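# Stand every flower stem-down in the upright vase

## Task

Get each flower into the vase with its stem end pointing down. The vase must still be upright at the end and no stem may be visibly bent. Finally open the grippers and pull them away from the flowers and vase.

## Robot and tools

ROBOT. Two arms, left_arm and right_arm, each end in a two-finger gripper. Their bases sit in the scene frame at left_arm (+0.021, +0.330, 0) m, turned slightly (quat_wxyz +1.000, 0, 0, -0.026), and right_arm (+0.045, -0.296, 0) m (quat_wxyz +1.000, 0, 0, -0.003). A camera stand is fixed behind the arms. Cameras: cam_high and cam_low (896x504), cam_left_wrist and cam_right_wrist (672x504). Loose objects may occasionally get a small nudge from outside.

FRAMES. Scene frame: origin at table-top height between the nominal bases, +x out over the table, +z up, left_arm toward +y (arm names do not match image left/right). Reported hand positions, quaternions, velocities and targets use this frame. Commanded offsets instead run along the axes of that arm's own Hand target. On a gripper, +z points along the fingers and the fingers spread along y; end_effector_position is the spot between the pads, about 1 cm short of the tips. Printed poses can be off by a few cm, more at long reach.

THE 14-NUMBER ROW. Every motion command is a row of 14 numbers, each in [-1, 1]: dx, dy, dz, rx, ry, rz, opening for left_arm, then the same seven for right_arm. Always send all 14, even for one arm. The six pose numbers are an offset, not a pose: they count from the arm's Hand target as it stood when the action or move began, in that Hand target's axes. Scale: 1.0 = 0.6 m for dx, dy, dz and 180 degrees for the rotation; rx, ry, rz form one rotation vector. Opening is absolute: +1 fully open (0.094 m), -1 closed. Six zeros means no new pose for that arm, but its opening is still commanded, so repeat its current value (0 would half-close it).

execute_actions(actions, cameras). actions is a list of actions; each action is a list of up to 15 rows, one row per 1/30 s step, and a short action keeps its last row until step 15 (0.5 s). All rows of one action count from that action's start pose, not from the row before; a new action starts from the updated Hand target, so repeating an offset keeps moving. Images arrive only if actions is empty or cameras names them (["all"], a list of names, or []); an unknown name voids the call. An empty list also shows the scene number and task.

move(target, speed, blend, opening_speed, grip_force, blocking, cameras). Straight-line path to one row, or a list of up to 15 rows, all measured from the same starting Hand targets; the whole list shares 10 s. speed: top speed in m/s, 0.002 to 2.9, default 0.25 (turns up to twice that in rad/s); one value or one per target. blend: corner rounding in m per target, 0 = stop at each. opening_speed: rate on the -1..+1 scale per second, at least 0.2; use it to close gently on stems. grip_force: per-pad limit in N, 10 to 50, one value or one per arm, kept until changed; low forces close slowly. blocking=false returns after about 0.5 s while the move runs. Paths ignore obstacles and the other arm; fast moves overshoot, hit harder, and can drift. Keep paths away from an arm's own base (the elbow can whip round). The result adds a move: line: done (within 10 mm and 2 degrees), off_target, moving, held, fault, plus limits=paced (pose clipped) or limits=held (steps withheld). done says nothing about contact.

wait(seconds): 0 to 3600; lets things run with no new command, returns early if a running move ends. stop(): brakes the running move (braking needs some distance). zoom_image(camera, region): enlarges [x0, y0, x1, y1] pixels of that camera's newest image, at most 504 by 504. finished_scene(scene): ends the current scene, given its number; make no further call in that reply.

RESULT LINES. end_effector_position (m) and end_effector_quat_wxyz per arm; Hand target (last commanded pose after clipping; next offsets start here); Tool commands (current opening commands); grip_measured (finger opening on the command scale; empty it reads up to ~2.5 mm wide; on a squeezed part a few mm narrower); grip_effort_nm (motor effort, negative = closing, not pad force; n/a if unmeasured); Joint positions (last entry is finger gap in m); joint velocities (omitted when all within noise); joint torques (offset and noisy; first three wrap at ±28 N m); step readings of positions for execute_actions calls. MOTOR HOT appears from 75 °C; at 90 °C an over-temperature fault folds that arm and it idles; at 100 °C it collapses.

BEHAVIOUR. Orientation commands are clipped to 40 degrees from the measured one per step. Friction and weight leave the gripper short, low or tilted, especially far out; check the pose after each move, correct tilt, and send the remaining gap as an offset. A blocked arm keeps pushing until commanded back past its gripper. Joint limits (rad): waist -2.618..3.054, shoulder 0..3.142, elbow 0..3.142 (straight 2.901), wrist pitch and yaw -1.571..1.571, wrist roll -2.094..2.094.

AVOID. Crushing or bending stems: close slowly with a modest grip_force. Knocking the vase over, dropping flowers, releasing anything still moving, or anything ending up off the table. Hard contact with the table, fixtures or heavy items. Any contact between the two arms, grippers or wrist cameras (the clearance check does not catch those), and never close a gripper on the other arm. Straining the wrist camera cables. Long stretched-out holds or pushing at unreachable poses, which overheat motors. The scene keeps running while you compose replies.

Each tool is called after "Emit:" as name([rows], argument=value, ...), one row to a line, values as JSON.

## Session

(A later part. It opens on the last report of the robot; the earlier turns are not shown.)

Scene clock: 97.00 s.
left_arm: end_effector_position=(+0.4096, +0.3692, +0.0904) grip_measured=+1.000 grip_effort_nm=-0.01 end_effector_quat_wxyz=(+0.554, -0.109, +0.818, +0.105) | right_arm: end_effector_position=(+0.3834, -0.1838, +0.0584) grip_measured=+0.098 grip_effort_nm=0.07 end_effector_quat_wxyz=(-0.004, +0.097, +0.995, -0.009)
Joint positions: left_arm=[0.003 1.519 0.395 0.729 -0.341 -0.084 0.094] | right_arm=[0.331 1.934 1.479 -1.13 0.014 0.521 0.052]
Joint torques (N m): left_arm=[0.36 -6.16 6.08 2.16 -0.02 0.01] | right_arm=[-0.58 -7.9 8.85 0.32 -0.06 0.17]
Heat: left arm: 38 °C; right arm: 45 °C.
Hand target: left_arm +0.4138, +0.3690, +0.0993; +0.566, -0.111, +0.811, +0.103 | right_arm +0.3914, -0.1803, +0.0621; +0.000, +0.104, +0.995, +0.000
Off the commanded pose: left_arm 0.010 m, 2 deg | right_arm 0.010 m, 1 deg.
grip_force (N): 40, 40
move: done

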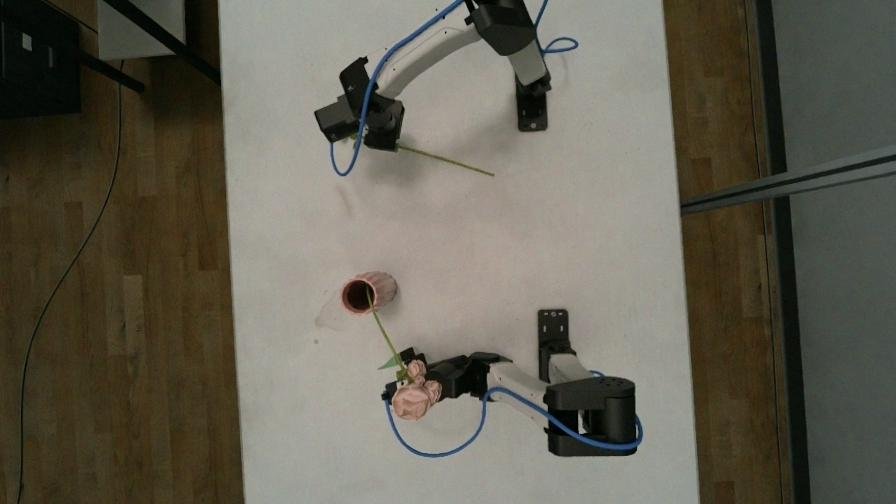

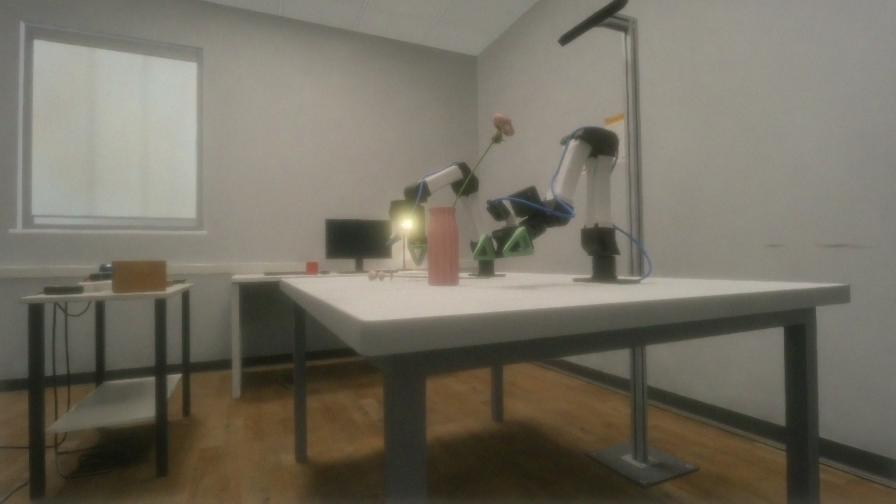

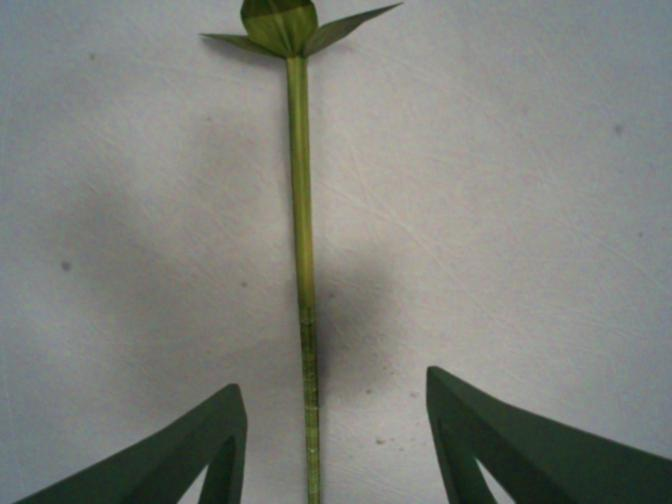

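Emit:
move([
  [0,0,0,0,0,0,1,0,0.019,0.0885,0,0,-0.015,0.1],
  [0,0,0,0,0,0,1,0,0.019,0.0885,0,0,-0.015,-1],
], speed=0.1, cameras=["cam_right_wrist"])

Scene clock: 102.30 s.
left_arm: end_effector_position=(+0.4096, +0.3692, +0.0904) grip_measured=+1.000 grip_effort_nm=-0.01 end_effector_quat_wxyz=(+0.554, -0.109, +0.818, +0.105) | right_arm: end_effector_position=(+0.3965, -0.1735, +0.0160) grip_measured=-0.895 grip_effort_nm=-0.82 end_effector_quat_wxyz=(+0.007, +0.089, +0.996, -0.003)
Joint positions: left_arm=[0.003 1.519 0.395 0.729 -0.341 -0.084 0.094] | right_arm=[0.345 2.015 1.419 -0.964 0.012 0.517 0.005]
Joint torques (N m): left_arm=[0.35 -6.17 6.09 2.15 -0.01 0.01] | right_arm=[0.68 -8.4 4.86 0.53 -0.05 -0.03]
Heat: left arm: 38 °C; right arm: 45 °C.
Hand target: left_arm +0.4138, +0.3690, +0.0993; +0.566, -0.111, +0.811, +0.103 | right_arm +0.3938, -0.1691, +0.0091; +0.000, +0.081, +0.997, +0.000
Off the commanded pose: left_arm 0.010 m, 2 deg | right_arm 0.009 m, 1 deg.
grip_force (N): 40, 40
move: done

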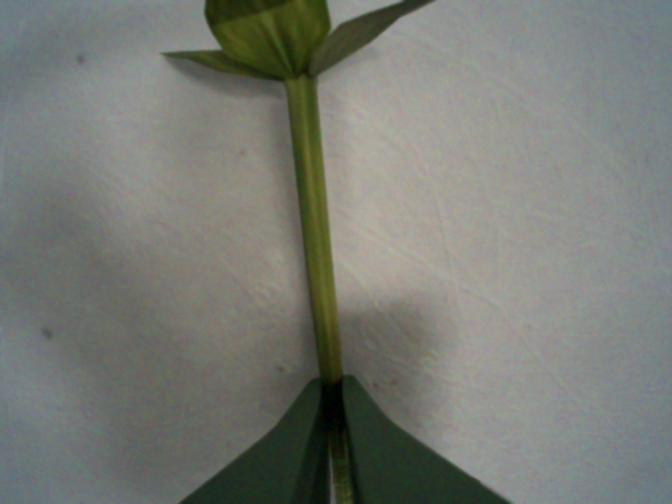

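Emit:
move([
  [0,0,0,0,0,0,1,0,0,-0.467,0,0,0,-1],
  [0,0,0,0,0,0,1,0.101,0.421,-0.835,-0.2396,-0.4574,-0.2396,-1],
], speed=[0.15,0.25], blend=0.04, cameras=["cam_high","cam_low","cam_right_wrist"])

Emit:
zoom_image(camera="cam_low", region=[360, 40, 560, 300])

Emit:
zoom_image(camera="cam_high", region=[240, 160, 440, 360])

Scene clock: 113.00 s.
left_arm: end_effector_position=(+0.4096, +0.3692, +0.0904) grip_measured=+1.000 grip_effort_nm=-0.01 end_effector_quat_wxyz=(+0.554, -0.109, +0.818, +0.105) | right_arm: end_effector_position=(+0.3821, +0.0903, +0.4966) grip_measured=-0.896 grip_effort_nm=-0.86 end_effector_quat_wxyz=(+0.640, -0.274, +0.668, +0.265)
Joint positions: left_arm=[0.003 1.519 0.395 0.729 -0.341 -0.084 0.094] | right_arm=[0.893 1.685 1.992 -0.35 0.106 0.007 0.005]
Joint torques (N m): left_arm=[0.38 -6.17 6.12 2.18 -0.02 0.01] | right_arm=[0.49 -8.98 5.82 2.49 -0.1 -0.01]
Heat: left arm: 39 °C; right arm: 46 °C.
Hand target: left_arm +0.4138, +0.3690, +0.0993; +0.566, -0.111, +0.811, +0.103 | right_arm +0.3744, +0.0899, +0.5101; +0.651, -0.277, +0.650, +0.276
Off the commanded pose: left_arm 0.010 m, 2 deg | right_arm 0.016 m, 3 deg.
grip_force (N): 40, 40
move: off_target (right_arm)

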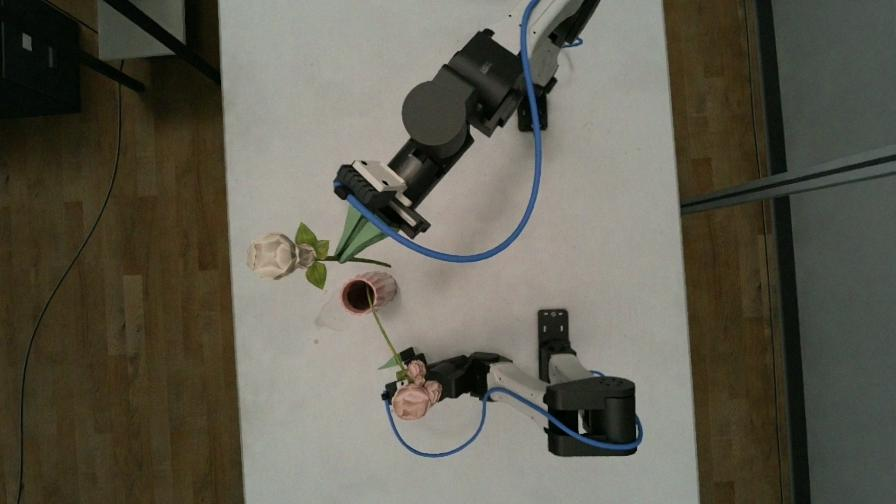

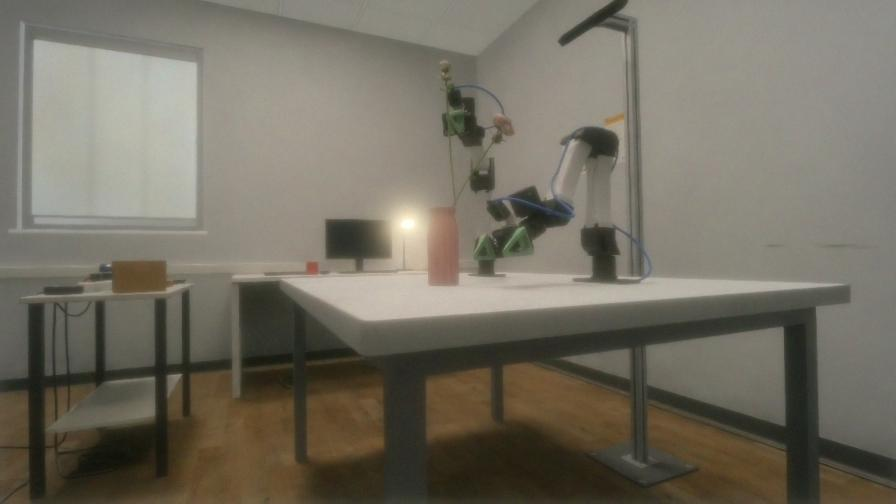

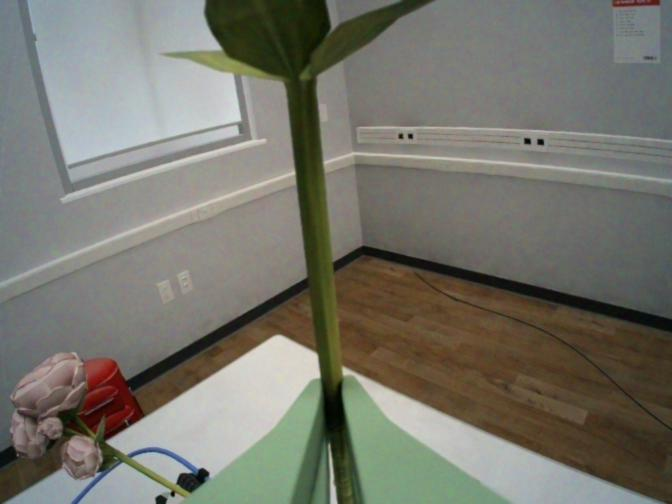

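Scaled by 1.938.

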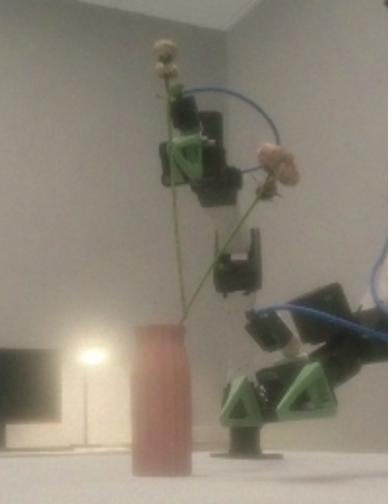

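Scaled by 2.520.

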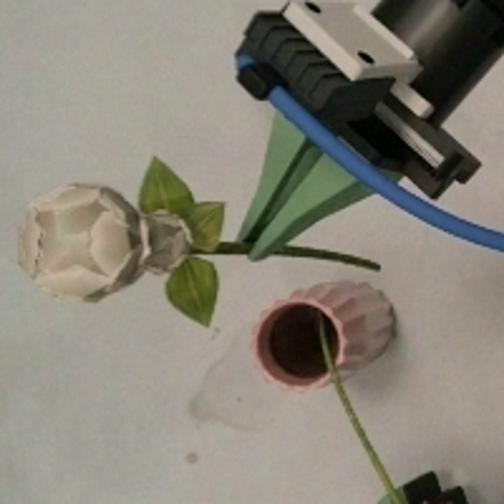

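Emit:
move(target=[0,0,0,0,0,0,1,-0.022,0,0.153,0,0,-0.03,-1], speed=0.15, cameras=["cam_high","cam_low","cam_right_wrist"])

Emit:
zoom_image(camera="cam_low", region=[360, 40, 560, 300])

Emit:
zoom_image(camera="cam_high", region=[240, 200, 440, 400])

Scene clock: 119.77 s.
left_arm: end_effector_position=(+0.4096, +0.3692, +0.0904) grip_measured=+1.000 grip_effort_nm=0.00 end_effector_quat_wxyz=(+0.554, -0.109, +0.818, +0.105) | right_arm: end_effector_position=(+0.4358, +0.1572, +0.5141) grip_measured=-0.896 grip_effort_nm=-0.87 end_effector_quat_wxyz=(+0.669, -0.301, +0.632, +0.248)
Joint positions: left_arm=[0.003 1.519 0.395 0.729 -0.341 -0.084 0.094] | right_arm=[0.888 2.233 2.833 -0.58 0.083 -0.091 0.005]
Joint torques (N m): left_arm=[0.34 -6.2 6.09 2.17 -0.02 0.02] | right_arm=[-0.99 -9.66 8.25 2.29 -0.11 -0.03]
Heat: left arm: 39 °C; right arm: 47 °C.
Hand target: left_arm +0.4138, +0.3690, +0.0993; +0.566, -0.111, +0.811, +0.103 | right_arm +0.4381, +0.1558, +0.5236; +0.664, -0.307, +0.637, +0.245
Off the commanded pose: left_arm 0.010 m, 2 deg | right_arm 0.010 m, 1 deg.
elbow stopped short (right arm): the move would have taken joint 3 (elbow) straighter than the controller allows.
grip_force (N): 40, 40
move: done

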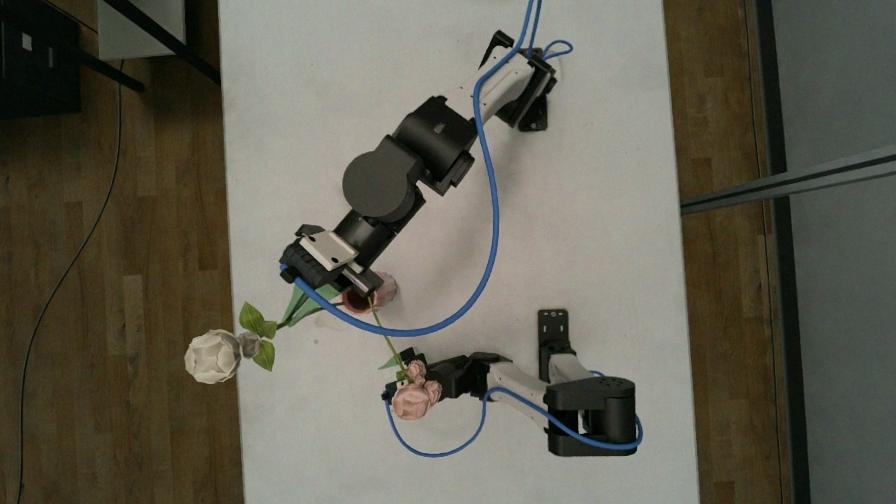

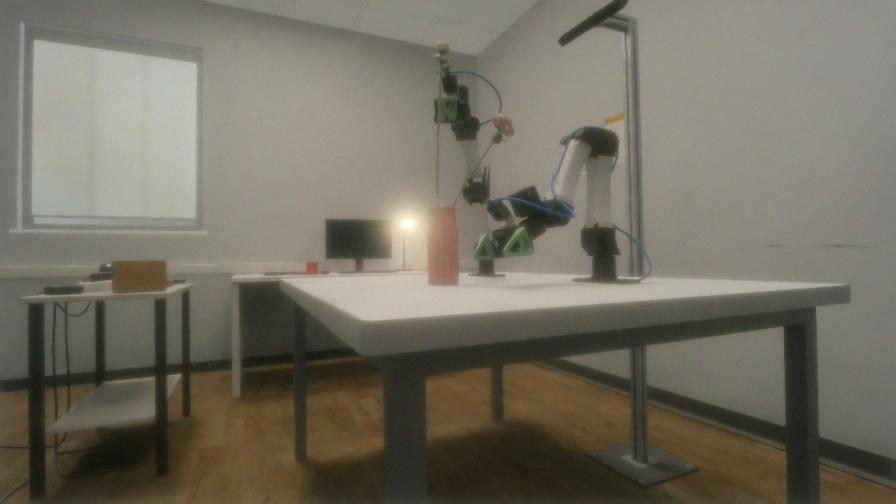

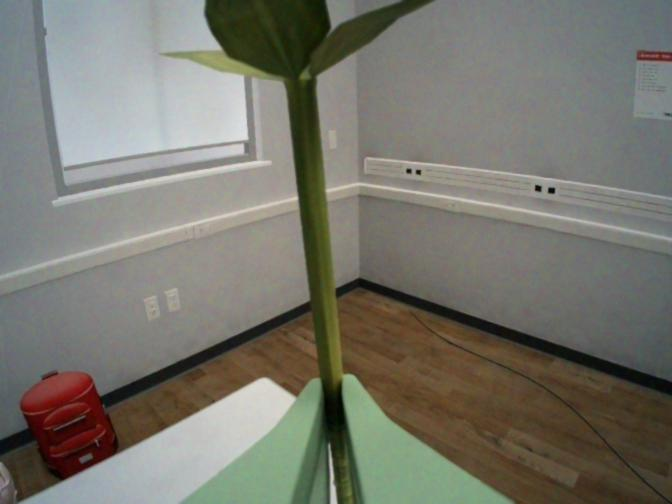

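Scaled by 1.938.

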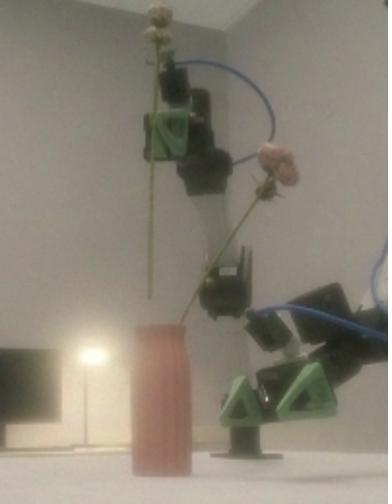

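Scaled by 2.520.

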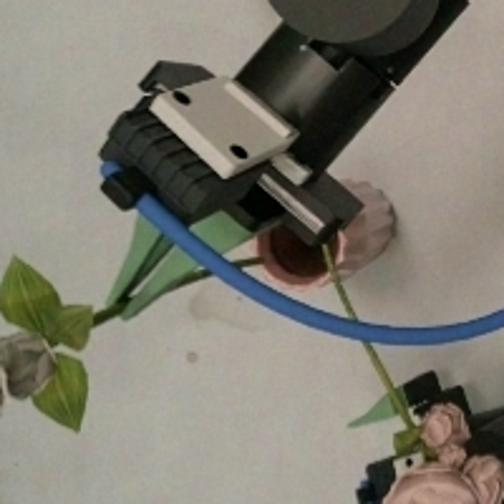

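Emit:
move([
  [0,0,0,0,0,0,1,0,-0.002,-0.031,0,0,0,-1],
  [0,0,0,0,0,0,1,0.149,0.012,-0.041,0,0,0,-1],
], speed=0.1, cameras=["cam_high","cam_low"])

Emit:
zoom_image(camera="cam_low", region=[360, 40, 560, 300])

Emit:
zoom_image(camera="cam_high", region=[240, 200, 440, 400])

Scene clock: 125.40 s.
left_arm: end_effector_position=(+0.4096, +0.3692, +0.0904) grip_measured=+1.000 grip_effort_nm=-0.01 end_effector_quat_wxyz=(+0.554, -0.109, +0.818, +0.105) | right_arm: end_effector_position=(+0.4282, +0.1479, +0.4023) grip_measured=-0.896 grip_effort_nm=-0.86 end_effector_quat_wxyz=(+0.639, -0.317, +0.660, +0.234)
Joint positions: left_arm=[0.003 1.519 0.395 0.729 -0.341 -0.084 0.094] | right_arm=[0.888 1.85 1.822 -0.044 0.083 -0.091 0.005]
Joint torques (N m): left_arm=[0.36 -6.17 6.09 2.16 -0.01 0] | right_arm=[-0.76 -13.09 7.04 2.53 -0.06 0.01]
Heat: left arm: 39 °C; right arm: 48 °C.
Hand target: left_arm +0.4138, +0.3690, +0.0993; +0.566, -0.111, +0.811, +0.103 | right_arm +0.4221, +0.1373, +0.4338; +0.664, -0.307, +0.637, +0.245
Off the commanded pose: left_arm 0.010 m, 2 deg | right_arm 0.034 m, 4 deg.
grip_force (N): 40, 40
move: off_target (right_arm)

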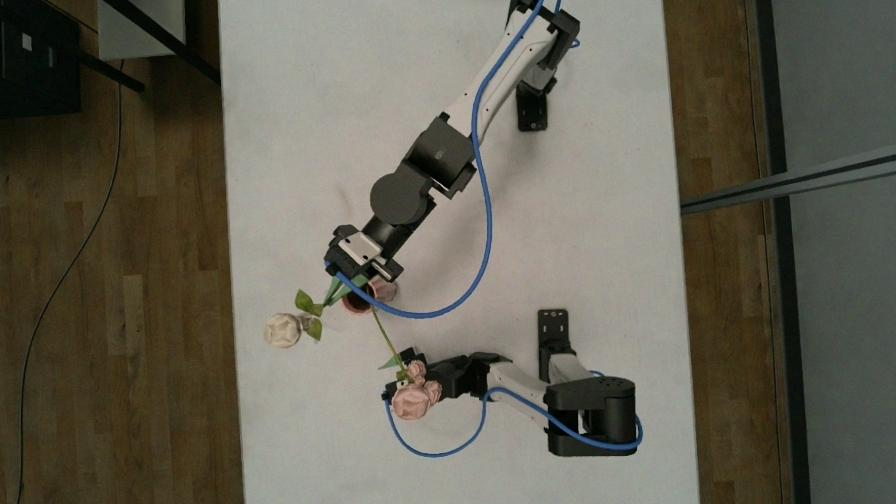

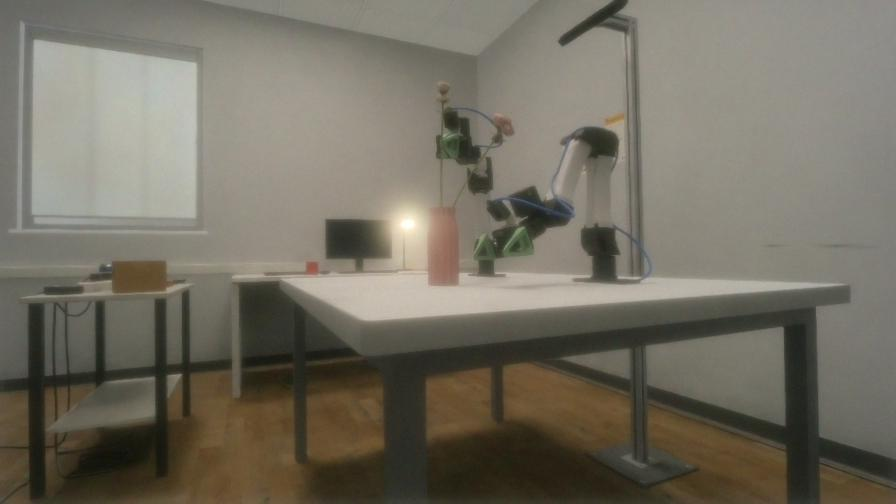

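Scaled by 1.938.

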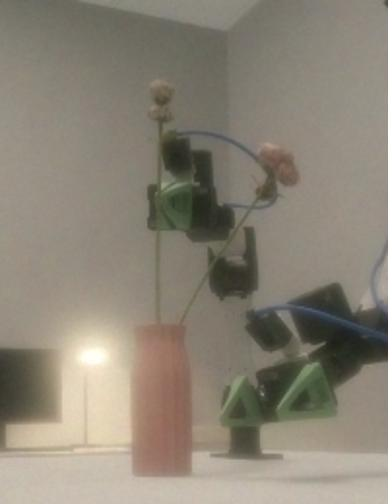

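Scaled by 2.520.

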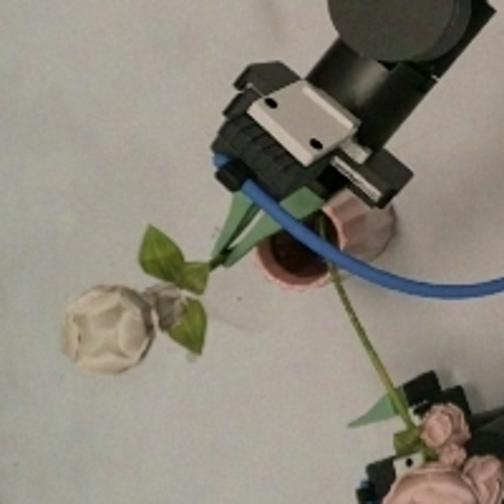

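Emit:
move(target=[0,0,0,0,0,0,1,0.158,0.015,-0.008,0,0,0,-1], speed=0.1, cameras=["cam_high","cam_low"])

Emit:
zoom_image(camera="cam_low", region=[360, 40, 560, 300])

Emit:
zoom_image(camera="cam_high", region=[260, 220, 440, 400])

Scene clock: 129.70 s.
left_arm: end_effector_position=(+0.4096, +0.3692, +0.0904) grip_measured=+1.000 grip_effort_nm=-0.01 end_effector_quat_wxyz=(+0.554, -0.109, +0.818, +0.105) | right_arm: end_effector_position=(+0.4235, +0.1423, +0.3108) grip_measured=-0.896 grip_effort_nm=-0.86 end_effector_quat_wxyz=(+0.642, -0.316, +0.658, +0.235)
Joint positions: left_arm=[0.003 1.519 0.395 0.729 -0.341 -0.084 0.094] | right_arm=[0.888 1.813 1.403 0.344 0.083 -0.091 0.005]
Joint torques (N m): left_arm=[0.34 -6.17 6.12 2.15 -0.02 0.01] | right_arm=[-0.7 -12.97 6.42 2.51 -0.06 0.01]
Heat: left arm: 40 °C; right arm: 49 °C.
Hand target: left_arm +0.4138, +0.3690, +0.0993; +0.566, -0.111, +0.811, +0.103 | right_arm +0.4189, +0.1339, +0.3383; +0.663, -0.307, +0.637, +0.245
Off the commanded pose: left_arm 0.010 m, 2 deg | right_arm 0.029 m, 4 deg.
grip_force (N): 40, 40
move: off_target (right_arm)

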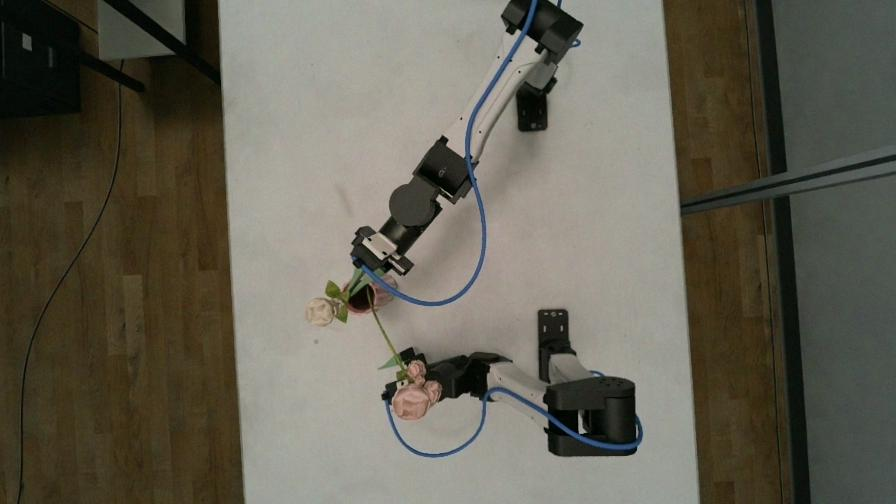

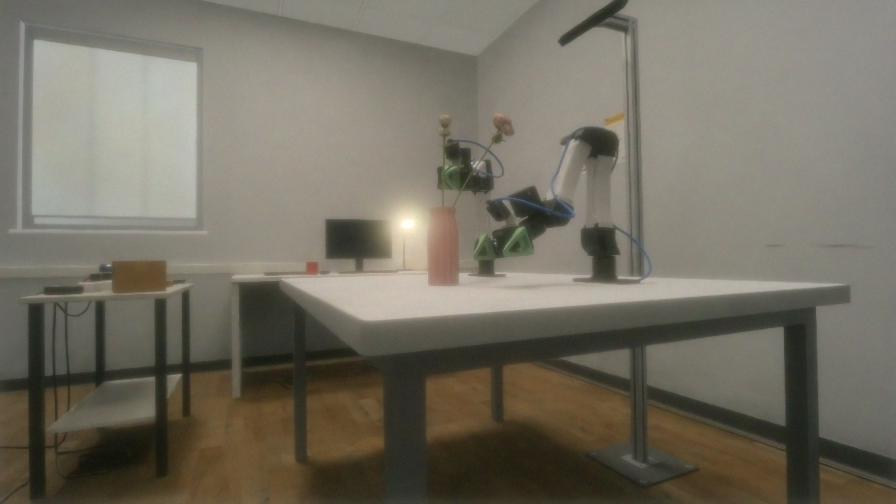

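Scaled by 1.938.

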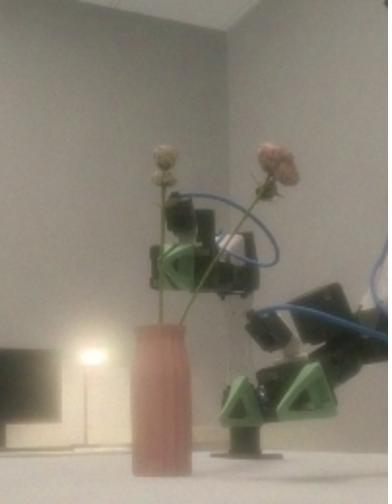

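Scaled by 2.800.

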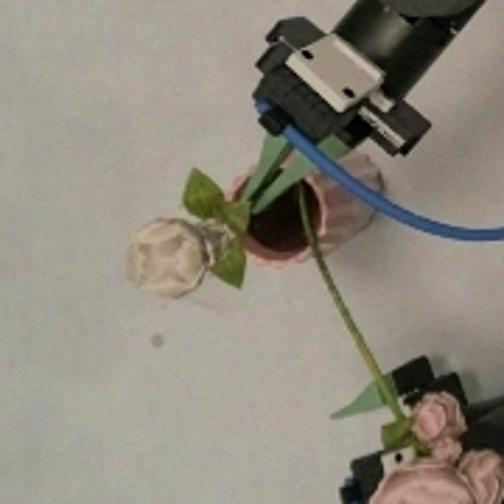

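Emit:
move([
  [0,0,0,0,0,0,1,0.045,0.004,0,0,0,0,-1],
  [0,0,0,0,0,0,1,0.045,0.004,0,0,0,0,-0.35],
  [0,0,0,0,0,0,1,0.04,0.004,-0.27,0,0,0,-0.35],
], speed=0.12, opening_speed=0.8, cameras=["cam_high","cam_low","cam_right_wrist"])

Scene clock: 135.07 s.
left_arm: end_effector_position=(+0.4096, +0.3692, +0.0904) grip_measured=+1.000 grip_effort_nm=-0.01 end_effector_quat_wxyz=(+0.554, -0.109, +0.818, +0.105) | right_arm: end_effector_position=(+0.3099, +0.0207, +0.3106) grip_measured=-0.352 grip_effort_nm=0.07 end_effector_quat_wxyz=(+0.657, -0.310, +0.641, +0.246)
Joint positions: left_arm=[0.003 1.519 0.395 0.729 -0.341 -0.084 0.094] | right_arm=[0.924 1.169 0.76 0.394 0.108 -0.091 0.03]
Joint torques (N m): left_arm=[0.36 -6.16 6.09 2.18 -0.02 0.02] | right_arm=[0.79 -5.7 6.16 2.24 0.17 0.01]
Heat: left arm: 40 °C; right arm: 50 °C.
Hand target: left_arm +0.4138, +0.3690, +0.0993; +0.566, -0.111, +0.811, +0.103 | right_arm +0.3062, +0.0175, +0.3142; +0.663, -0.307, +0.637, +0.245
Off the commanded pose: left_arm 0.010 m, 2 deg | right_arm 0.006 m, 1 deg.
grip_force (N): 40, 40
move: done; target 2's new opening was sent with right_arm's hand 0.018 m and 3 deg from that target

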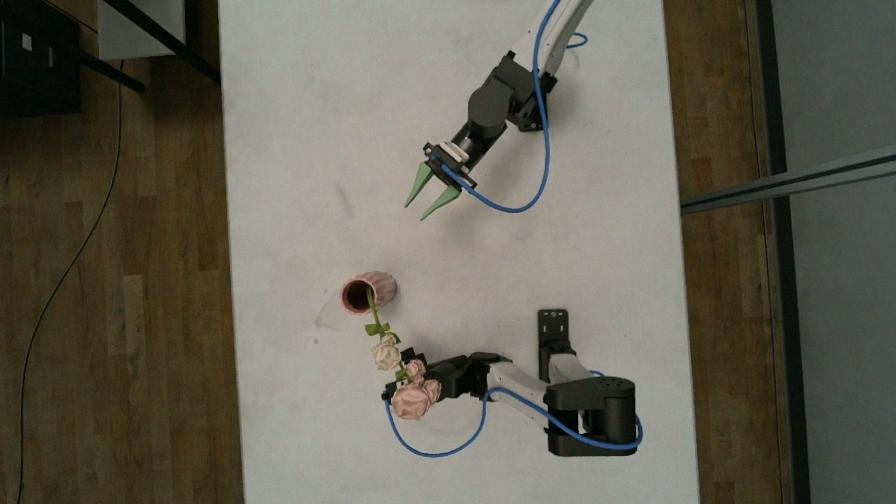

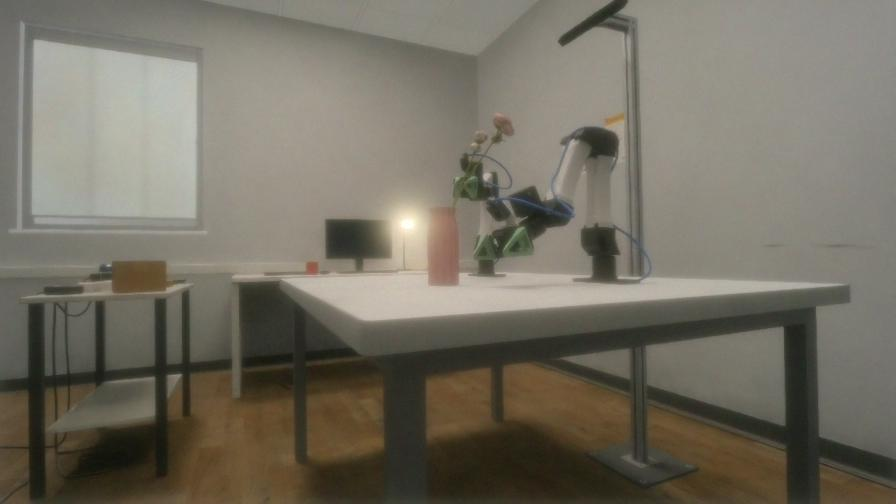

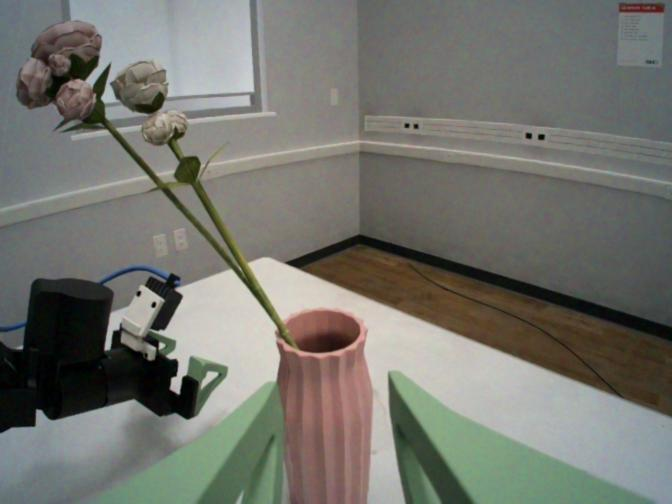

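Emit:
finished_scene(scene=2)

The scene is finished: the task was done.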